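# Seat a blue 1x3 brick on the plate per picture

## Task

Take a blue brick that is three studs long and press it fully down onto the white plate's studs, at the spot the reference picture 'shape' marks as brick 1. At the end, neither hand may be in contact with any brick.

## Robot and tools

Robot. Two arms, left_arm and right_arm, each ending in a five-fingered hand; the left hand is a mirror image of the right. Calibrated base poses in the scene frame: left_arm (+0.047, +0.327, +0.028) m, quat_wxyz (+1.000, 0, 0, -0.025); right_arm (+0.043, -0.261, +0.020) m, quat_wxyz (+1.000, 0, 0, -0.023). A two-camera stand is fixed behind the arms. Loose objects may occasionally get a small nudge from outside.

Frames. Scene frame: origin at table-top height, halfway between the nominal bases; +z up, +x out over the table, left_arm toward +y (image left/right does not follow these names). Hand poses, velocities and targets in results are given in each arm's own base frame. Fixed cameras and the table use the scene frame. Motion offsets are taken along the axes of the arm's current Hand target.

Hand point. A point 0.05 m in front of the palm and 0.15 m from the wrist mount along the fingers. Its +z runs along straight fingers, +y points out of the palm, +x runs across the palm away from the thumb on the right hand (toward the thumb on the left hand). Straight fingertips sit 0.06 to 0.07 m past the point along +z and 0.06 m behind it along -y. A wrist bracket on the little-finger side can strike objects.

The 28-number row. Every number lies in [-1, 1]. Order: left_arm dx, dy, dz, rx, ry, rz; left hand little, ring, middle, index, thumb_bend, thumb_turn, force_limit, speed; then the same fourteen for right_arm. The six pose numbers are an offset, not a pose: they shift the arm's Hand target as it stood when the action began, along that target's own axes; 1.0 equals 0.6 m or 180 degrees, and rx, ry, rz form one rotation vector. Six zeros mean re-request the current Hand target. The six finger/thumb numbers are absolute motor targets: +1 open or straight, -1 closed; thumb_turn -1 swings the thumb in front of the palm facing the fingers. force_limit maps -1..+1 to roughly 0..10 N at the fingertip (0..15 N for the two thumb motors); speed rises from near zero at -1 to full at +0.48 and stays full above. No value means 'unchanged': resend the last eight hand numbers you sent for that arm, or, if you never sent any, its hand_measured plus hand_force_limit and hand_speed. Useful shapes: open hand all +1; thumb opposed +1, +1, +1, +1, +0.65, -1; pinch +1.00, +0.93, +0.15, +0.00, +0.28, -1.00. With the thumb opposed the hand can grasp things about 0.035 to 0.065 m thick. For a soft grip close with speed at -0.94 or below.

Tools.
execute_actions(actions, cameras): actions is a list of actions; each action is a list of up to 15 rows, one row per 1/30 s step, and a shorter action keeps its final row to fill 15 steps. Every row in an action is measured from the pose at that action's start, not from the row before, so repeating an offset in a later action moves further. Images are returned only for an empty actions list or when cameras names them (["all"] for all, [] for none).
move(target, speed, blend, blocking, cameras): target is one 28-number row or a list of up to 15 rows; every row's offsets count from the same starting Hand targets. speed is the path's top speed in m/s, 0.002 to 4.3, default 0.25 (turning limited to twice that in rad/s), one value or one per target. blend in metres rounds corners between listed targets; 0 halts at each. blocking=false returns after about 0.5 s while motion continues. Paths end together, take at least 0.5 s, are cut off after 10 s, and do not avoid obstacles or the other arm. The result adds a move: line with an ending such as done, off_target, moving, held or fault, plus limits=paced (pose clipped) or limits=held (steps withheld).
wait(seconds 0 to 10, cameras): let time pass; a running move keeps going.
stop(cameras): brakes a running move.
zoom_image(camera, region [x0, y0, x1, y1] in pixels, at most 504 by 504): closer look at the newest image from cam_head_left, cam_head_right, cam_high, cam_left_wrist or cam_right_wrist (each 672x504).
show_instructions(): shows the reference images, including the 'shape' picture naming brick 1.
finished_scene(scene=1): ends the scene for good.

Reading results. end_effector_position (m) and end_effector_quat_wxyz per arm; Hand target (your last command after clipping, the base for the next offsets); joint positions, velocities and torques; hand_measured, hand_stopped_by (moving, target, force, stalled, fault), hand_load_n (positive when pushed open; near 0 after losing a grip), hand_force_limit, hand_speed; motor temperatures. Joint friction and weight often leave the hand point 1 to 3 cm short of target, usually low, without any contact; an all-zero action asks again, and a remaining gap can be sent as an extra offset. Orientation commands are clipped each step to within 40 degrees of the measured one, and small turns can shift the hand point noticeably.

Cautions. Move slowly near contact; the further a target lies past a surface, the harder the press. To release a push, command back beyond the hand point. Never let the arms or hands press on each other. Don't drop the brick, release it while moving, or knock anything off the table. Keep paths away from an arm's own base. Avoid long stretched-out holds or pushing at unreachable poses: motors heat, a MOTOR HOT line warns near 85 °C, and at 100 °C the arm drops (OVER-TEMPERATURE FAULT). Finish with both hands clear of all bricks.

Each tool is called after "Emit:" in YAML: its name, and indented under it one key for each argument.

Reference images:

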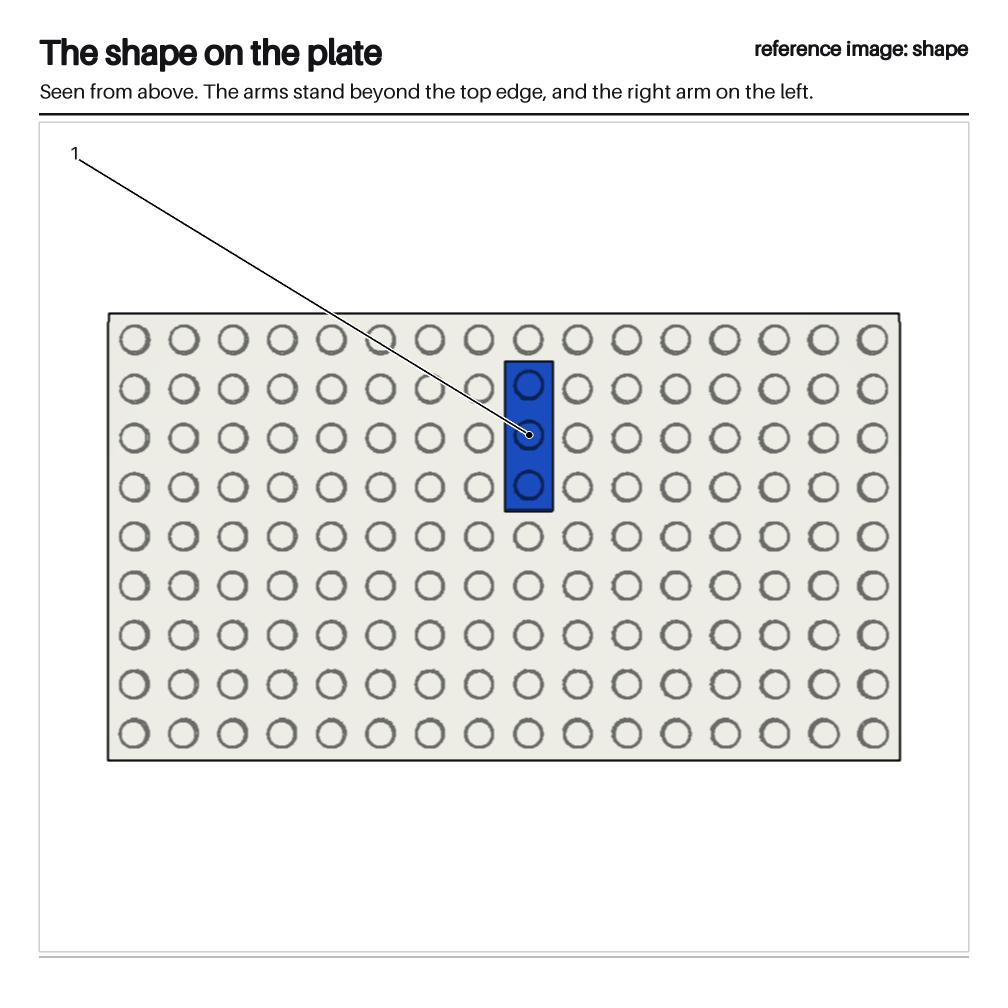

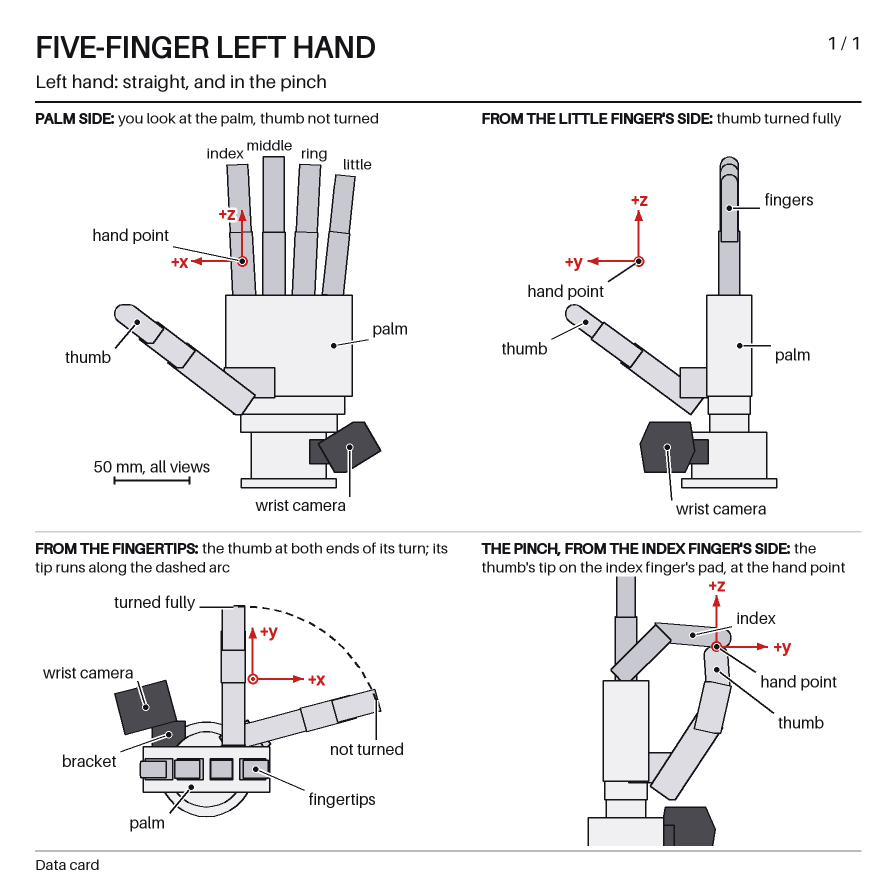

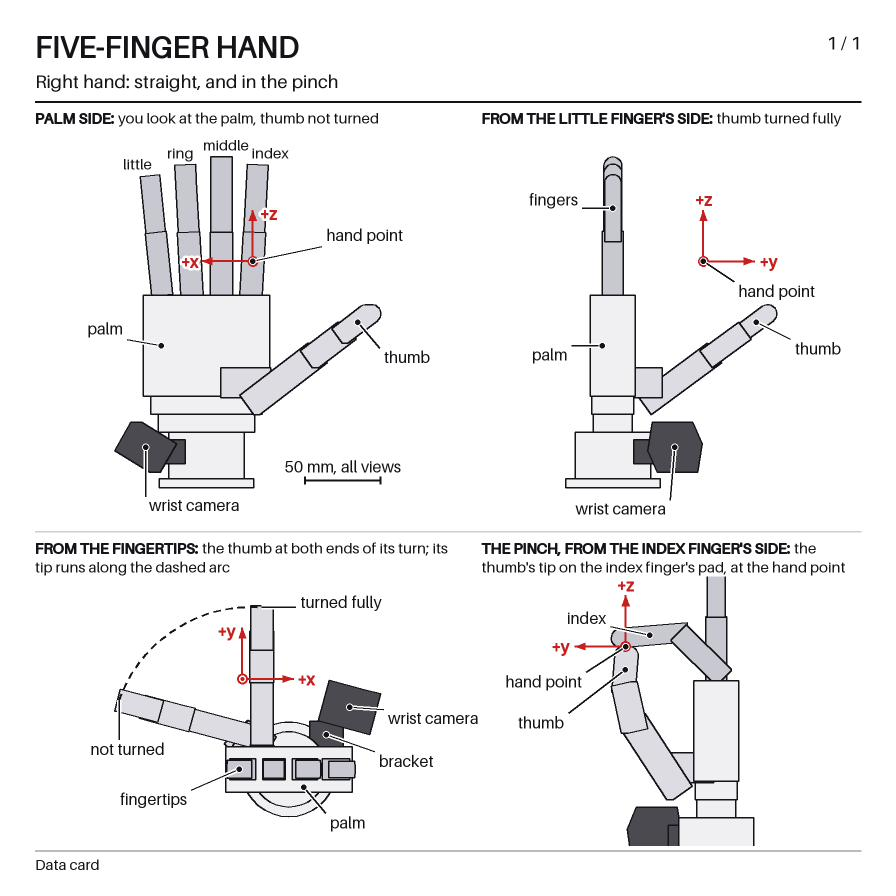

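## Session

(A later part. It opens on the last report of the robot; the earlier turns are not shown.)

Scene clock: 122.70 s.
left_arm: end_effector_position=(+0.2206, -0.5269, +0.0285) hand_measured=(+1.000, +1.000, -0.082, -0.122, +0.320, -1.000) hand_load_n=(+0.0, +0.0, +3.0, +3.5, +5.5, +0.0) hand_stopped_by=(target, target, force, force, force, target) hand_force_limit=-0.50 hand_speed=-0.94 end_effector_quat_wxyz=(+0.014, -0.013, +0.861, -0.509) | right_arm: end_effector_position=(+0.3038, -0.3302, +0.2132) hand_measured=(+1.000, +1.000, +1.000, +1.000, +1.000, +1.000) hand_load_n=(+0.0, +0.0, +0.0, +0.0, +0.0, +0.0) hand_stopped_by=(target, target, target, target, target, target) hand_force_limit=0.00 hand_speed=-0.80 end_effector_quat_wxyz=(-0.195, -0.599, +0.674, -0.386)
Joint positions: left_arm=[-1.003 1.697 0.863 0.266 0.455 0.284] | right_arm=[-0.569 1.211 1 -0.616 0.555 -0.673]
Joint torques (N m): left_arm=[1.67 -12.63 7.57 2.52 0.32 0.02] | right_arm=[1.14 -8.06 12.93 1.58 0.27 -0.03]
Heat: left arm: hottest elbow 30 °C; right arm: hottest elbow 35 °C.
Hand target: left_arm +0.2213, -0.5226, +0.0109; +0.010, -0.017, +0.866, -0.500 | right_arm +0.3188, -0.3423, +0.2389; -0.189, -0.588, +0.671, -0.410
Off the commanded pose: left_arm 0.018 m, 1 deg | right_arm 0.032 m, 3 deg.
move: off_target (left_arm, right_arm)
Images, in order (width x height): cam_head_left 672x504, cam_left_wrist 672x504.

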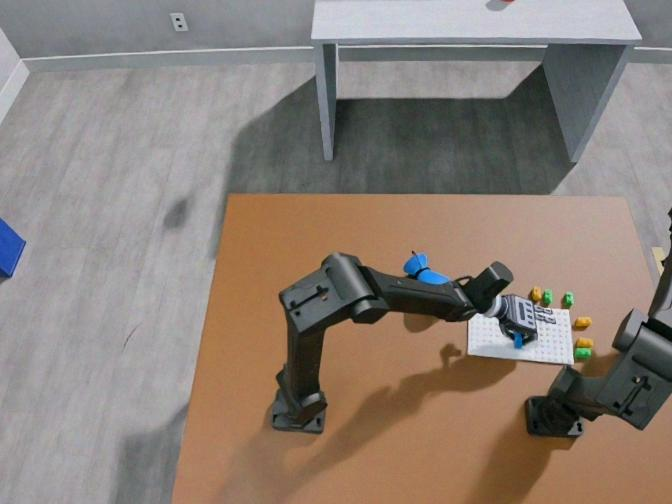

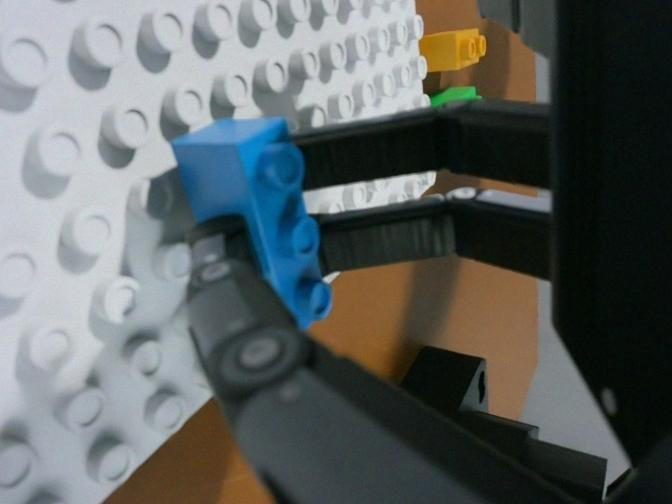

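Emit:
move:
  target: [0.0137,-0.0019,0.0099,0,0,0,1,1,-0.16,-0.16,0.22,-1,-0.5,-0.94,0,0,0,0,0,0,1,1,1,1,1,1,0,-0.8]
  speed: 0.05
  cameras: ["cam_head_left","cam_left_wrist"]

Emit:
zoom_image:
  camera: "cam_head_left"
  region: [505, 325, 540, 360]

Emit:
zoom_image:
  camera: "cam_left_wrist"
  region: [0, 40, 340, 420]

Scene clock: 124.33 s.
left_arm: end_effector_position=(+0.2185, -0.5300, +0.0261) hand_measured=(+1.000, +1.000, -0.082, -0.122, +0.320, -1.000) hand_load_n=(+0.0, +0.0, +3.0, +3.5, +5.0, +0.0) hand_stopped_by=(target, target, force, force, force, target) hand_force_limit=-0.50 hand_speed=-0.94 end_effector_quat_wxyz=(+0.018, -0.012, +0.861, -0.509) | right_arm: end_effector_position=(+0.3038, -0.3302, +0.2132) hand_measured=(+1.000, +1.000, +1.000, +1.000, +1.000, +1.000) hand_load_n=(+0.0, +0.0, +0.0, +0.0, +0.0, +0.0) hand_stopped_by=(target, target, target, target, target, target) hand_force_limit=0.00 hand_speed=-0.80 end_effector_quat_wxyz=(-0.195, -0.599, +0.674, -0.386)
Joint positions: left_arm=[-1.014 1.703 0.863 0.277 0.441 0.284] | right_arm=[-0.569 1.211 1 -0.616 0.555 -0.673]
Joint torques (N m): left_arm=[1.14 -12.34 7.75 2.52 0.13 -0.11] | right_arm=[1.14 -7.94 12.86 1.62 0.27 -0.03]
Heat: left arm: hottest elbow 30 °C; right arm: hottest elbow 35 °C.
Hand target: left_arm +0.2132, -0.5286, +0.0088; +0.009, -0.017, +0.866, -0.500 | right_arm +0.3188, -0.3423, +0.2389; -0.189, -0.588, +0.671, -0.410
Off the commanded pose: left_arm 0.018 m, 2 deg | right_arm 0.032 m, 3 deg.
move: off_target (left_arm, right_arm)
Images, in order (width x height): cam_head_left 672x504, cam_left_wrist 672x504.

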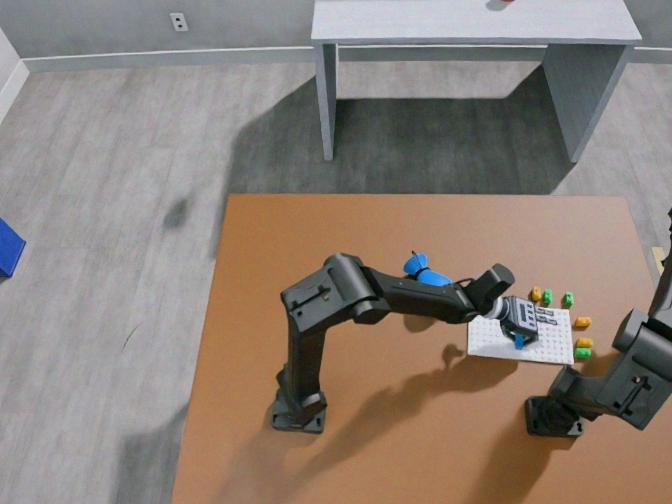

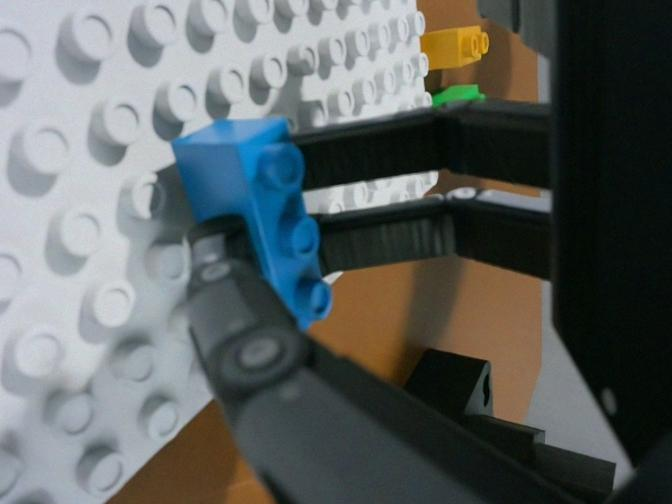

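Scaled by 14.400 from the camera's 672x504 image, which has a finer 960x720 frame.

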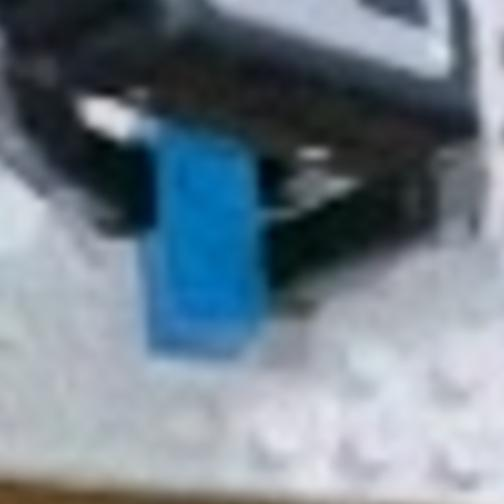

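Scaled by 1.326 from the camera's 672x504 image, which has a finer 960x720 frame.

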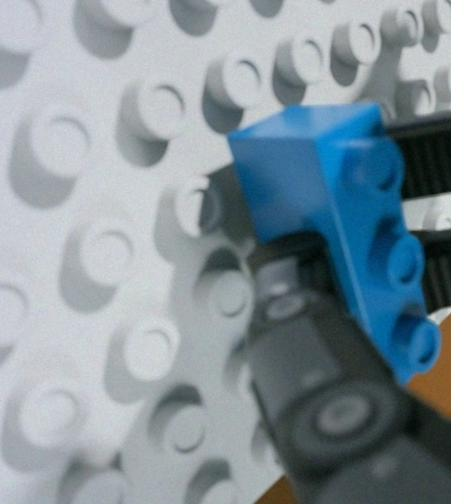

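Emit:
move:
  target: [0.0041,0.0034,0.0008,0,0,0,1,1,-0.16,-0.16,0.22,-1,-0.5,-0.94,0,0,0,0,0,0,1,1,1,1,1,1,0,-0.8]
  speed: 0.04
  cameras: ["cam_head_left","cam_left_wrist"]

Emit:
zoom_image:
  camera: "cam_head_left"
  region: [505, 325, 540, 360]

Emit:
zoom_image:
  camera: "cam_left_wrist"
  region: [0, 40, 340, 420]

Scene clock: 125.80 s.
left_arm: end_effector_position=(+0.2171, -0.5300, +0.0248) hand_measured=(+1.000, +1.000, -0.082, -0.122, +0.320, -1.000) hand_load_n=(+0.0, +0.0, +3.0, +3.5, +5.0, +0.5) hand_stopped_by=(target, target, force, force, force, target) hand_force_limit=-0.50 hand_speed=-0.94 end_effector_quat_wxyz=(+0.019, -0.011, +0.860, -0.509) | right_arm: end_effector_position=(+0.3038, -0.3302, +0.2132) hand_measured=(+1.000, +1.000, +1.000, +1.000, +1.000, +1.000) hand_load_n=(+0.0, +0.0, +0.0, +0.0, +0.0, +0.0) hand_stopped_by=(target, target, target, target, target, target) hand_force_limit=0.00 hand_speed=-0.80 end_effector_quat_wxyz=(-0.195, -0.599, +0.674, -0.386)
Joint positions: left_arm=[-1.017 1.704 0.859 0.286 0.438 0.284] | right_arm=[-0.569 1.211 1 -0.616 0.555 -0.673]
Joint torques (N m): left_arm=[1.44 -12.81 7.53 2.44 0.19 -0.15] | right_arm=[0.97 -8 12.88 1.59 0.28 -0.03]
Heat: left arm: hottest elbow 29 °C; right arm: hottest elbow 35 °C.
Hand target: left_arm +0.2107, -0.5281, +0.0068; +0.009, -0.016, +0.866, -0.500 | right_arm +0.3188, -0.3423, +0.2389; -0.189, -0.588, +0.671, -0.410
Off the commanded pose: left_arm 0.019 m, 2 deg | right_arm 0.032 m, 3 deg.
move: off_target (left_arm, right_arm)
Images, in order (width x height): cam_head_left 672x504, cam_left_wrist 672x504.

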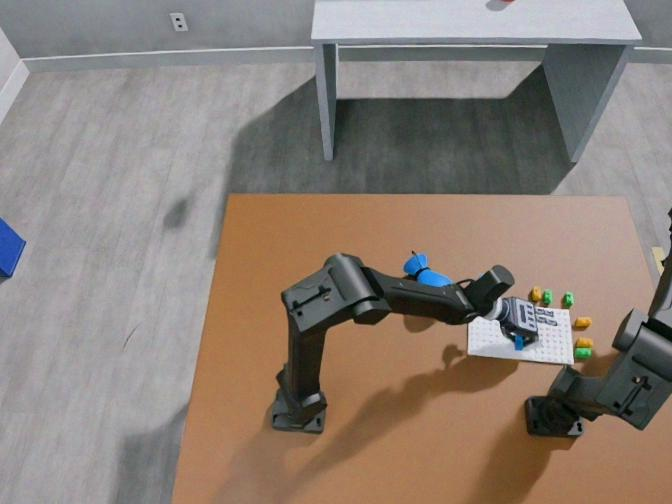

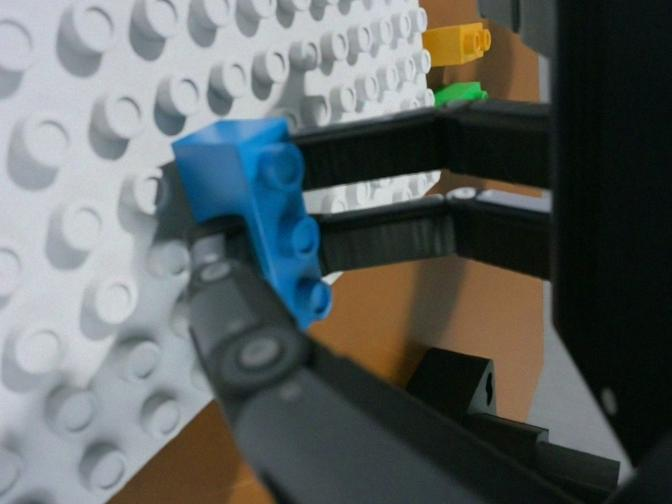

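Scaled by 14.400 from the camera's 672x504 image, which has a finer 960x720 frame.

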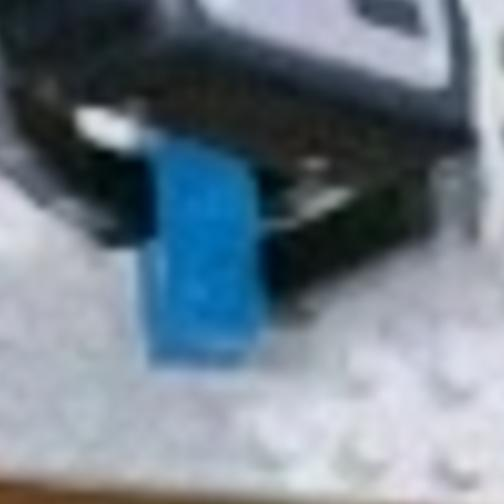

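Scaled by 1.326 from the camera's 672x504 image, which has a finer 960x720 frame.

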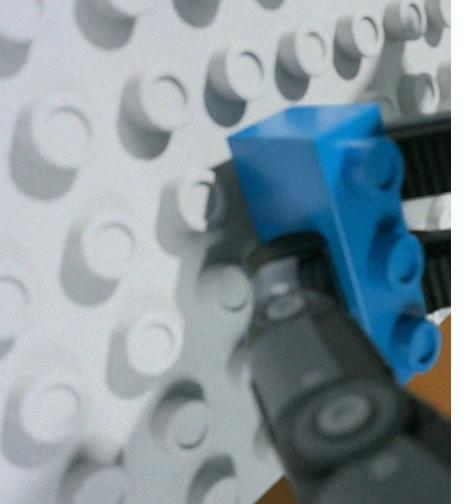

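Emit:
move:
  target: [0.0024,0.0095,0.0037,0,0,0,1,1,-0.16,-0.16,0.22,-1,-0.5,-0.94,0,0,0,0,0,0,1,1,1,1,1,1,0,-0.8]
  speed: 0.03
  cameras: ["cam_head_left","cam_left_wrist"]

Emit:
zoom_image:
  camera: "cam_head_left"
  region: [505, 325, 540, 360]

Emit:
zoom_image:
  camera: "cam_left_wrist"
  region: [0, 40, 340, 420]

Scene clock: 127.10 s.
left_arm: end_effector_position=(+0.2170, -0.5304, +0.0229) hand_measured=(+1.000, +1.000, -0.082, -0.122, +0.320, -1.000) hand_load_n=(-0.5, +0.0, +3.5, +3.5, +5.0, -0.5) hand_stopped_by=(target, target, force, force, force, target) hand_force_limit=-0.50 hand_speed=-0.94 end_effector_quat_wxyz=(+0.021, -0.009, +0.858, -0.512) | right_arm: end_effector_position=(+0.3038, -0.3302, +0.2132) hand_measured=(+1.000, +1.000, +1.000, +1.000, +1.000, +1.000) hand_load_n=(+0.0, +0.0, +0.0, +0.0, +0.0, +0.0) hand_stopped_by=(target, target, target, target, target, target) hand_force_limit=0.00 hand_speed=-0.80 end_effector_quat_wxyz=(-0.195, -0.599, +0.674, -0.386)
Joint positions: left_arm=[-1.017 1.709 0.852 0.306 0.437 0.284] | right_arm=[-0.569 1.211 1 -0.616 0.555 -0.673]
Joint torques (N m): left_arm=[0.85 -11.34 7.19 2.65 0.13 -0.12] | right_arm=[1.03 -7.88 12.88 1.61 0.28 -0.03]
Heat: left arm: hottest elbow 29 °C; right arm: hottest elbow 35 °C.
Hand target: left_arm +0.2092, -0.5272, +0.0007; +0.009, -0.017, +0.866, -0.500 | right_arm +0.3188, -0.3423, +0.2389; -0.189, -0.588, +0.671, -0.410
Off the commanded pose: left_arm 0.024 m, 2 deg | right_arm 0.032 m, 3 deg.
move: off_target (left_arm, right_arm)
Images, in order (width x height): cam_head_left 672x504, cam_left_wrist 672x504.

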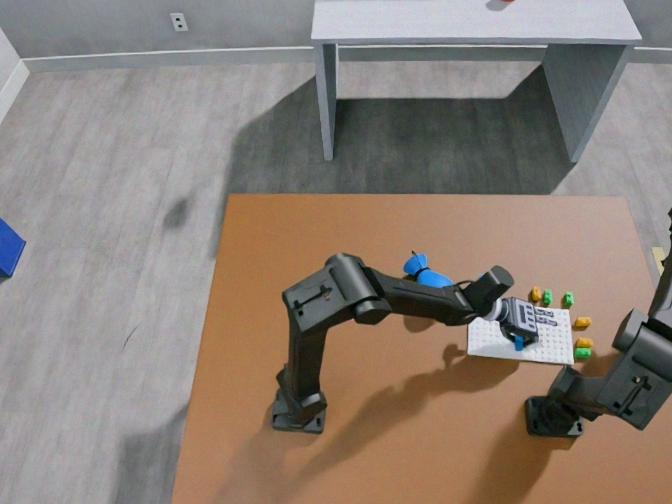

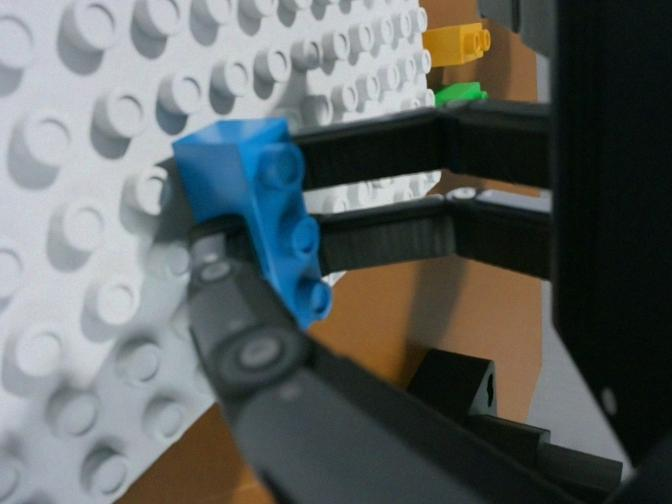

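Scaled by 14.400 from the camera's 672x504 image, which has a finer 960x720 frame.

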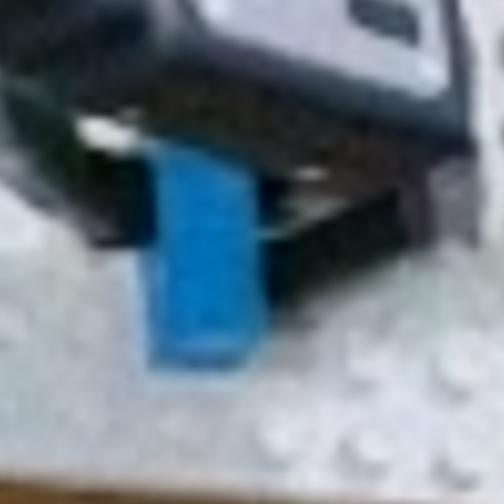

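Scaled by 1.326 from the camera's 672x504 image, which has a finer 960x720 frame.

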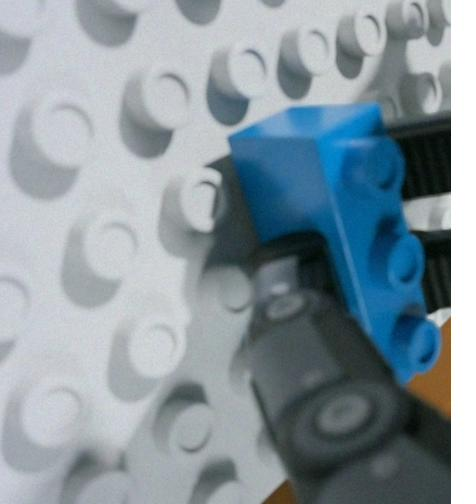

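Emit:
move:
  target: [0,0.0173,0.01,0,0,0,1,1,-0.16,-0.16,0.22,-1,-0.5,-0.94,0,0,0,0,0,0,1,1,1,1,1,1,0,-0.8]
  speed: 0.03
  cameras: ["cam_head_left","cam_left_wrist"]

Emit:
zoom_image:
  camera: "cam_left_wrist"
  region: [0, 40, 340, 420]

Scene clock: 129.00 s.
left_arm: end_effector_position=(+0.2170, -0.5307, +0.0217) hand_measured=(+1.000, +1.000, -0.082, -0.122, +0.320, -1.000) hand_load_n=(+0.0, +0.0, +2.5, +1.5, +4.5, -1.0) hand_stopped_by=(target, target, force, force, force, target) hand_force_limit=-0.50 hand_speed=-0.94 end_effector_quat_wxyz=(+0.024, -0.007, +0.855, -0.518) | right_arm: end_effector_position=(+0.3038, -0.3302, +0.2132) hand_measured=(+1.000, +1.000, +1.000, +1.000, +1.000, +1.000) hand_load_n=(+0.0, +0.0, +0.0, +0.0, +0.0, +0.0) hand_stopped_by=(target, target, target, target, target, target) hand_force_limit=0.00 hand_speed=-0.80 end_effector_quat_wxyz=(-0.195, -0.599, +0.674, -0.386)
Joint positions: left_arm=[-1.017 1.713 0.842 0.336 0.438 0.284] | right_arm=[-0.569 1.211 1 -0.616 0.555 -0.673]
Joint torques (N m): left_arm=[2.14 -9.35 7.31 2.45 0.08 -0.11] | right_arm=[1.2 -7.82 12.92 1.58 0.28 -0.03]
Heat: left arm: hottest elbow 29 °C; right arm: hottest elbow 35 °C.
Hand target: left_arm +0.2092, -0.5272, -0.0113; +0.009, -0.016, +0.866, -0.500 | right_arm +0.3188, -0.3423, +0.2389; -0.189, -0.588, +0.671, -0.410
Off the commanded pose: left_arm 0.034 m, 3 deg | right_arm 0.032 m, 3 deg.
move: off_target (left_arm, right_arm)
Images, in order (width x height): cam_head_left 672x504, cam_left_wrist 672x504.

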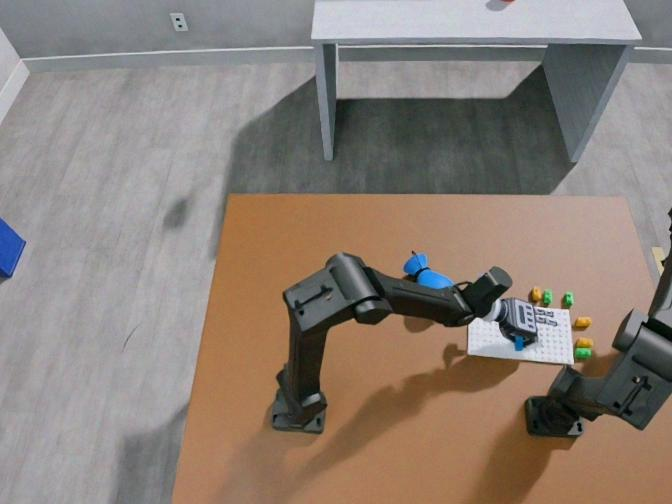

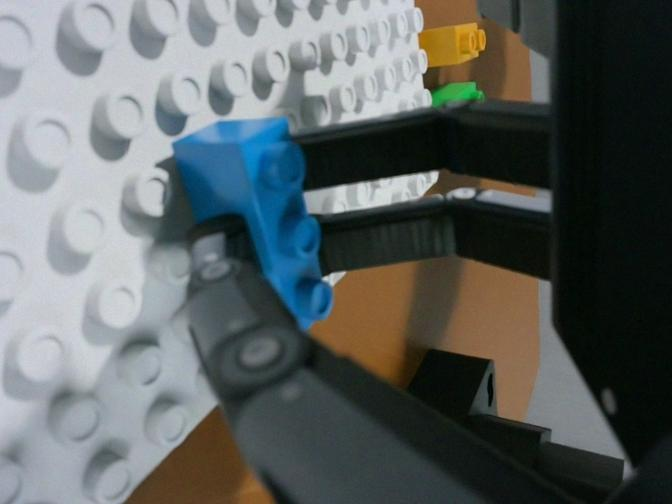

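Scaled by 1.326 from the camera's 672x504 image, which has a finer 960x720 frame.

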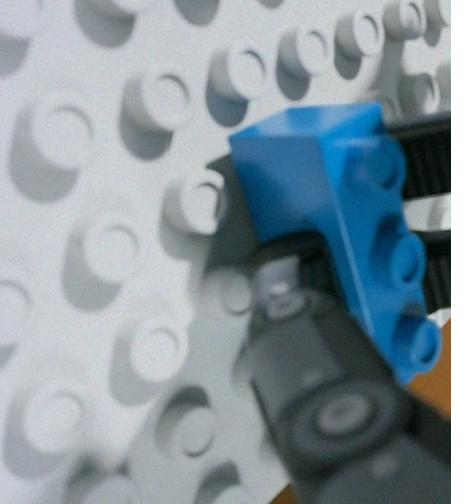

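Emit:
zoom_image:
  camera: "cam_head_left"
  region: [505, 325, 540, 360]

Emit:
zoom_image:
  camera: "cam_left_wrist"
  region: [80, 80, 360, 360]

Scaled by 14.400 from the camera's 672x504 image, which has a finer 960x720 frame.

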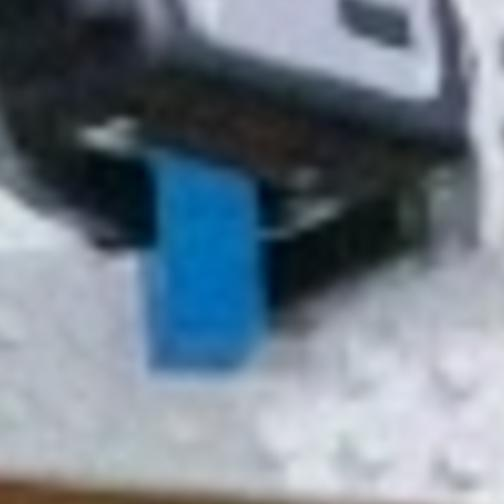

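Scaled by 1.800 from the camera's 672x504 image, which has a finer 960x720 frame.

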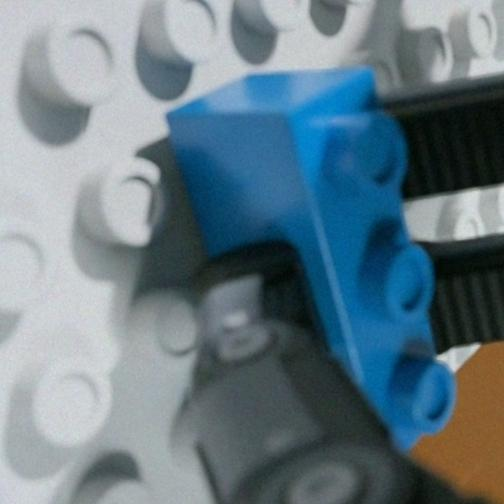

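Emit:
move:
  target: [0,0.0217,0.0125,0,0,0,1,1,-0.16,-0.16,0.22,-1,-0.5,-0.94,0,0,0,0,0,0,1,1,1,1,1,1,0,-0.8]
  speed: 0.03
  cameras: ["cam_head_left","cam_left_wrist"]

Emit:
zoom_image:
  camera: "cam_left_wrist"
  region: [80, 80, 360, 360]

Emit:
zoom_image:
  camera: "cam_head_left"
  region: [505, 325, 540, 360]

Scene clock: 131.17 s.
left_arm: end_effector_position=(+0.2168, -0.5313, +0.0207) hand_measured=(+1.000, +1.000, -0.082, -0.122, +0.320, -1.000) hand_load_n=(+0.0, +0.0, -0.5, +1.5, +4.0, -1.0) hand_stopped_by=(target, target, force, force, force, target) hand_force_limit=-0.50 hand_speed=-0.94 end_effector_quat_wxyz=(+0.026, -0.006, +0.849, -0.528) | right_arm: end_effector_position=(+0.3038, -0.3302, +0.2132) hand_measured=(+1.000, +1.000, +1.000, +1.000, +1.000, +1.000) hand_load_n=(+0.0, +0.0, +0.0, +0.0, +0.5, +0.0) hand_stopped_by=(target, target, target, target, target, target) hand_force_limit=0.00 hand_speed=-0.80 end_effector_quat_wxyz=(-0.195, -0.599, +0.674, -0.386)
Joint positions: left_arm=[-1.016 1.72 0.829 0.381 0.442 0.278] | right_arm=[-0.569 1.211 1 -0.616 0.555 -0.673]
Joint torques (N m): left_arm=[1.08 -7.36 7.36 2.47 -0.14 -0.04] | right_arm=[1.14 -8 12.92 1.61 0.28 -0.05]
Heat: left arm: hottest elbow 29 °C; right arm: hottest elbow 35 °C.
Hand target: left_arm +0.2091, -0.5272, -0.0262; +0.009, -0.016, +0.866, -0.500 | right_arm +0.3188, -0.3423, +0.2389; -0.189, -0.588, +0.671, -0.410
Off the commanded pose: left_arm 0.048 m, 4 deg | right_arm 0.032 m, 3 deg.
move: off_target (left_arm, right_arm)
Images, in order (width x height): cam_head_left 672x504, cam_left_wrist 672x504.

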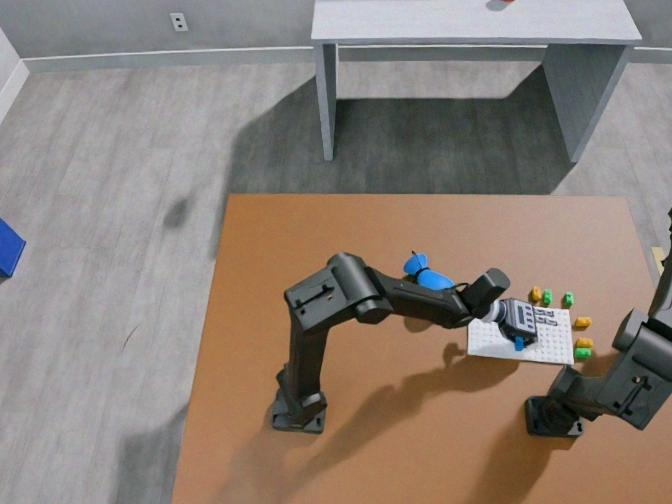

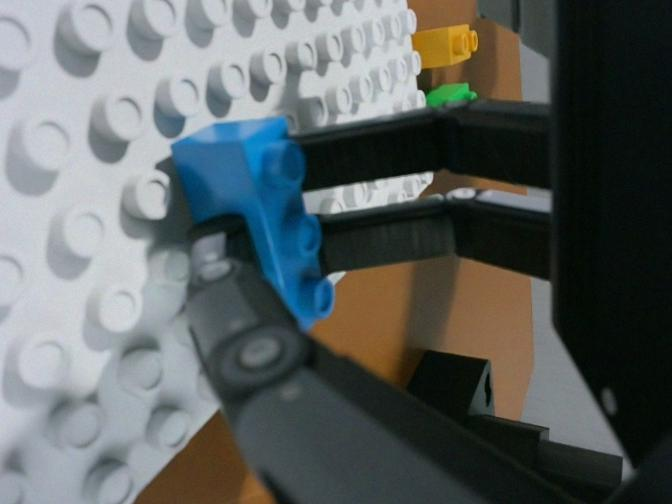

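Scaled by 1.800 from the camera's 672x504 image, which has a finer 960x720 frame.

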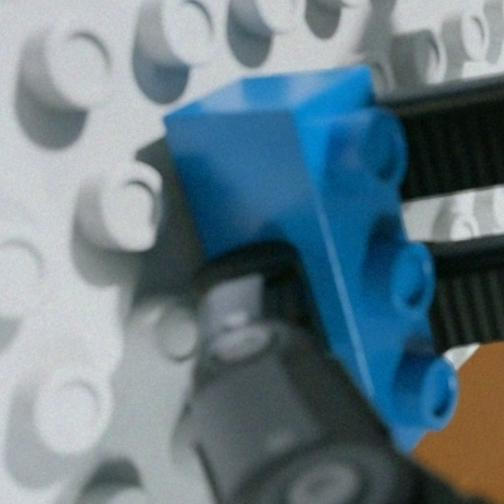

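Scaled by 14.400 from the camera's 672x504 image, which has a finer 960x720 frame.

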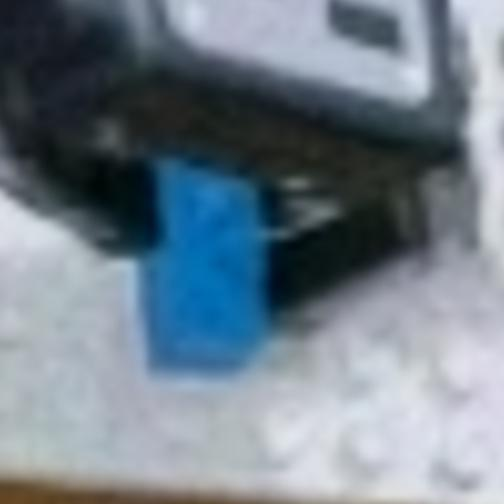

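Emit:
zoom_image:
  camera: "cam_left_wrist"
  region: [120, 100, 260, 240]

Emit:
zoom_image:
  camera: "cam_left_wrist"
  region: [220, 100, 360, 340]

Scaled by 3.600 from the camera's 672x504 image, which has a finer 960x720 frame.

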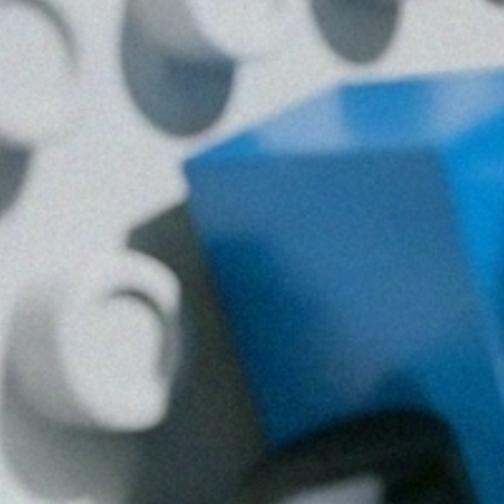

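Scaled by 2.100 from the camera's 672x504 image, which has a finer 960x720 frame.

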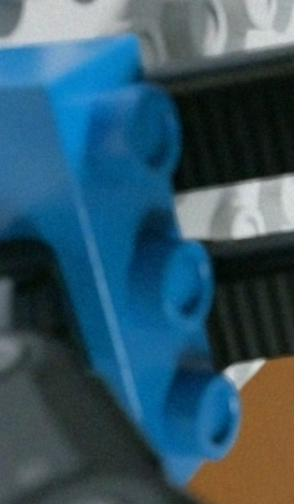

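Emit:
move:
  target: [0,-0.0173,-0.01,-0.0002,-0.0106,-0.0135,1,1,-0.16,-0.16,0.22,-1,-0.5,-0.94,0,0,0,0,0,0,1,1,1,1,1,1,0,-0.8]
  speed: 0.03
  cameras: ["cam_head_left","cam_left_wrist"]

Emit:
zoom_image:
  camera: "cam_left_wrist"
  region: [80, 80, 360, 360]

Emit:
zoom_image:
  camera: "cam_head_left"
  region: [505, 325, 540, 360]

Scene clock: 135.63 s.
left_arm: end_effector_position=(+0.2175, -0.5320, +0.0212) hand_measured=(+1.000, +1.000, -0.082, -0.122, +0.320, -1.000) hand_load_n=(-0.5, +0.0, +0.5, +0.0, +5.5, -1.5) hand_stopped_by=(target, target, force, force, force, target) hand_force_limit=-0.50 hand_speed=-0.94 end_effector_quat_wxyz=(+0.023, -0.034, +0.850, -0.526) | right_arm: end_effector_position=(+0.3038, -0.3302, +0.2132) hand_measured=(+1.000, +1.000, +1.000, +1.000, +1.000, +1.000) hand_load_n=(+0.0, +0.0, +0.0, +0.0, +0.0, +0.0) hand_stopped_by=(target, target, target, target, target, target) hand_force_limit=0.00 hand_speed=-0.80 end_effector_quat_wxyz=(-0.195, -0.599, +0.674, -0.386)
Joint positions: left_arm=[-1.018 1.719 0.828 0.382 0.417 0.225] | right_arm=[-0.569 1.211 1 -0.616 0.555 -0.673]
Joint torques (N m): left_arm=[1.2 -9.17 7.38 1.77 -0.67 0.05] | right_arm=[0.91 -8 12.92 1.61 0.28 -0.04]
Heat: left arm: hottest elbow 29 °C; right arm: hottest elbow 35 °C.
Hand target: left_arm +0.2093, -0.5273, -0.0142; +0.013, -0.043, +0.865, -0.499 | right_arm +0.3188, -0.3423, +0.2389; -0.189, -0.588, +0.671, -0.410
Off the commanded pose: left_arm 0.037 m, 4 deg | right_arm 0.032 m, 3 deg.
move: off_target (left_arm, right_arm)
Images, in order (width x height): cam_head_left 672x504, cam_left_wrist 672x504.

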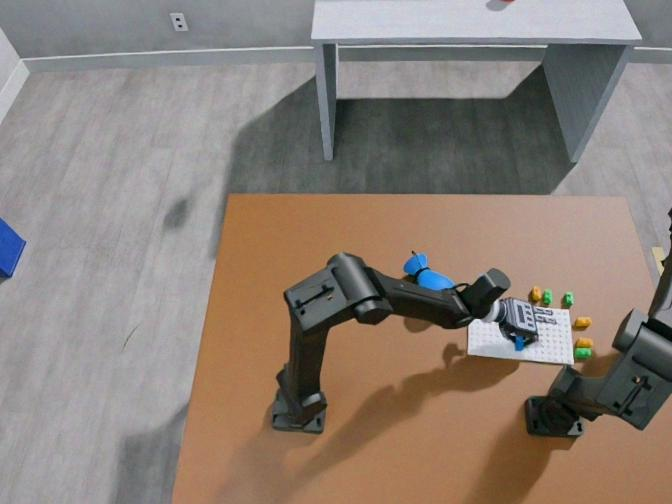

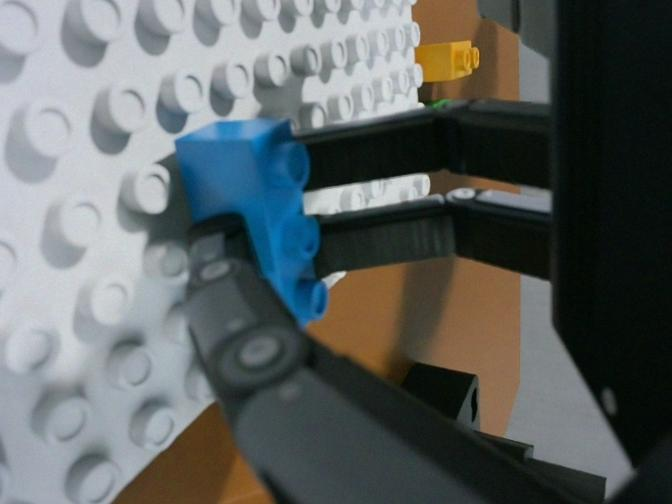

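Scaled by 1.800 from the camera's 672x504 image, which has a finer 960x720 frame.

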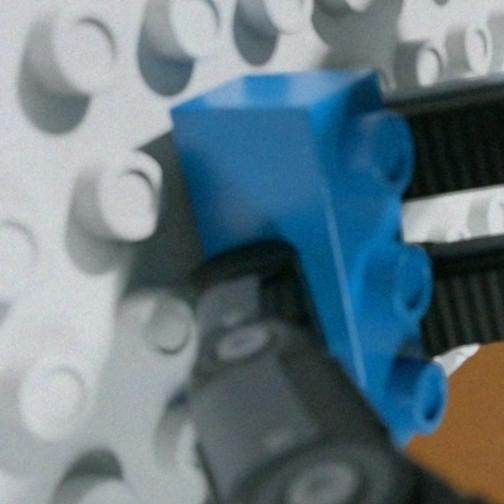

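Scaled by 14.400 from the camera's 672x504 image, which has a finer 960x720 frame.

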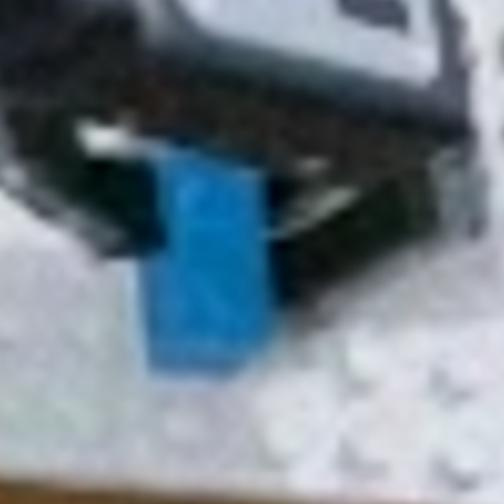

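Emit:
move:
  target: [0,-0.0289,-0.0167,0,0,0,1,1,-0.16,-0.16,0.22,-1,-0.5,-0.94,0,0,0,0,0,0,1,1,1,1,1,1,0,-0.8]
  speed: 0.05

Emit:
move:
  target: [0,0,0,0,0,0,1,1,0.14,0.14,0.46,-1,-0.5,-0.8,0,0,0,0,0,0,1,1,1,1,1,1,0,-0.8]
  speed: 0.05
  cameras: ["cam_head_left","cam_left_wrist"]

Emit:
zoom_image:
  camera: "cam_left_wrist"
  region: [80, 80, 360, 360]

Emit:
zoom_image:
  camera: "cam_head_left"
  region: [505, 325, 540, 360]

Scene clock: 137.47 s.
left_arm: end_effector_position=(+0.2163, -0.5316, +0.0218) hand_measured=(+1.000, +1.000, -0.082, -0.122, +0.320, -1.000) hand_load_n=(+0.0, +0.0, +4.5, +1.0, +6.0, -2.0) hand_stopped_by=(target, target, force, force, force, target) hand_force_limit=-0.50 hand_speed=-0.94 end_effector_quat_wxyz=(+0.024, -0.037, +0.854, -0.519) | right_arm: end_effector_position=(+0.3038, -0.3302, +0.2132) hand_measured=(+1.000, +1.000, +1.000, +1.000, +1.000, +1.000) hand_load_n=(+0.0, +0.0, +0.0, -0.5, +0.0, +0.0) hand_stopped_by=(target, target, target, target, target, target) hand_force_limit=0.00 hand_speed=-0.80 end_effector_quat_wxyz=(-0.195, -0.599, +0.674, -0.386)
Joint positions: left_arm=[-1.023 1.712 0.834 0.354 0.403 0.225] | right_arm=[-0.569 1.211 1 -0.616 0.555 -0.673]
Joint torques (N m): left_arm=[1.55 -13.33 8.09 0.8 -0.03 0.01] | right_arm=[1.14 -8.06 12.86 1.62 0.27 -0.03]
Heat: left arm: hottest elbow 29 °C; right arm: hottest elbow 35 °C.
Hand target: left_arm +0.2097, -0.5272, +0.0059; +0.013, -0.043, +0.865, -0.499 | right_arm +0.3188, -0.3423, +0.2389; -0.189, -0.588, +0.671, -0.410
Off the commanded pose: left_arm 0.018 m, 3 deg | right_arm 0.032 m, 3 deg.
move: off_target (left_arm, right_arm)

Scene clock: 138.23 s.
left_arm: end_effector_position=(+0.2159, -0.5279, +0.0224) hand_measured=(+1.000, +1.000, +0.138, +0.140, +0.460, -1.000) hand_load_n=(+0.0, +0.0, -6.5, +0.0, +0.0, +0.0) hand_stopped_by=(target, target, target, target, target, target) hand_force_limit=-0.50 hand_speed=-0.80 end_effector_quat_wxyz=(+0.022, -0.041, +0.857, -0.512) | right_arm: end_effector_position=(+0.3038, -0.3302, +0.2132) hand_measured=(+1.000, +1.000, +1.000, +1.000, +1.000, +1.000) hand_load_n=(+0.0, +0.0, +0.0, +0.0, +0.0, +0.0) hand_stopped_by=(target, target, target, target, target, target) hand_force_limit=0.00 hand_speed=-0.80 end_effector_quat_wxyz=(-0.195, -0.599, +0.674, -0.386)
Joint positions: left_arm=[-1.022 1.702 0.833 0.328 0.401 0.225] | right_arm=[-0.569 1.211 1 -0.616 0.555 -0.673]
Joint torques (N m): left_arm=[0.15 -11.81 8.02 1.88 0.03 -0.07] | right_arm=[1.03 -7.94 12.92 1.59 0.27 -0.02]
Heat: left arm: hottest elbow 29 °C; right arm: hottest elbow 35 °C.
Hand target: left_arm +0.2097, -0.5271, +0.0057; +0.013, -0.043, +0.865, -0.499 | right_arm +0.3188, -0.3423, +0.2389; -0.189, -0.588, +0.671, -0.410
Off the commanded pose: left_arm 0.018 m, 2 deg | right_arm 0.032 m, 3 deg.
move: off_target (left_arm, right_arm)
Images, in order (width x height): cam_head_left 672x504, cam_left_wrist 672x504.

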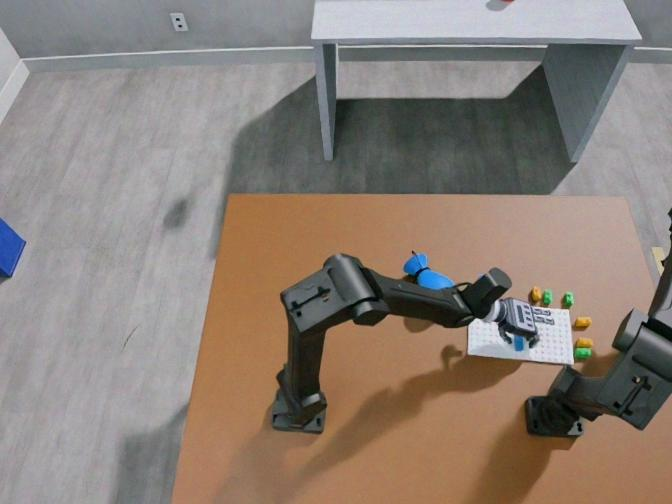

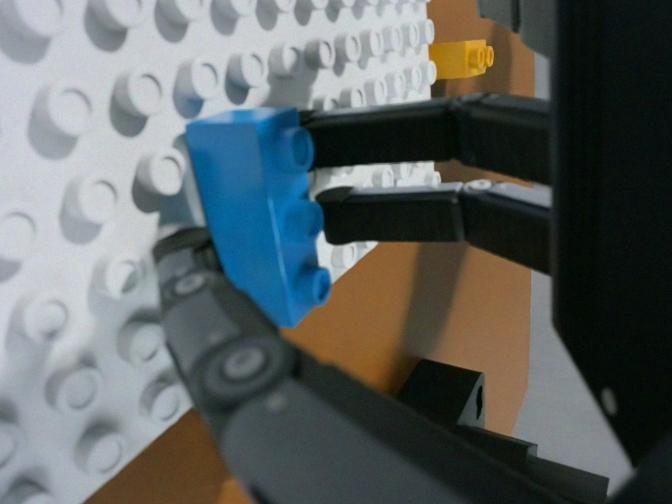

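Scaled by 1.800 from the camera's 672x504 image, which has a finer 960x720 frame.

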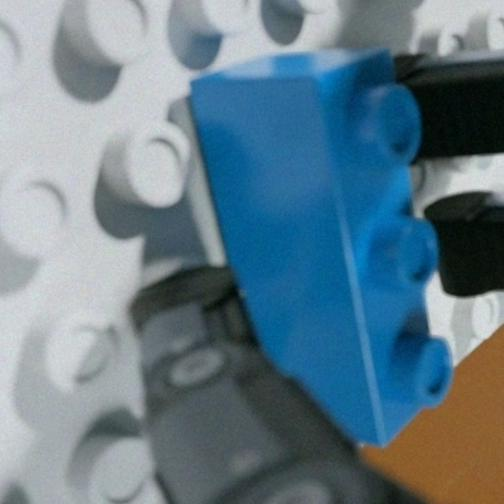

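Scaled by 14.400 from the camera's 672x504 image, which has a finer 960x720 frame.

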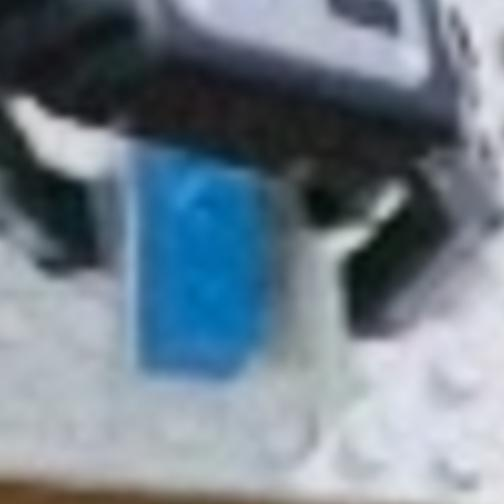

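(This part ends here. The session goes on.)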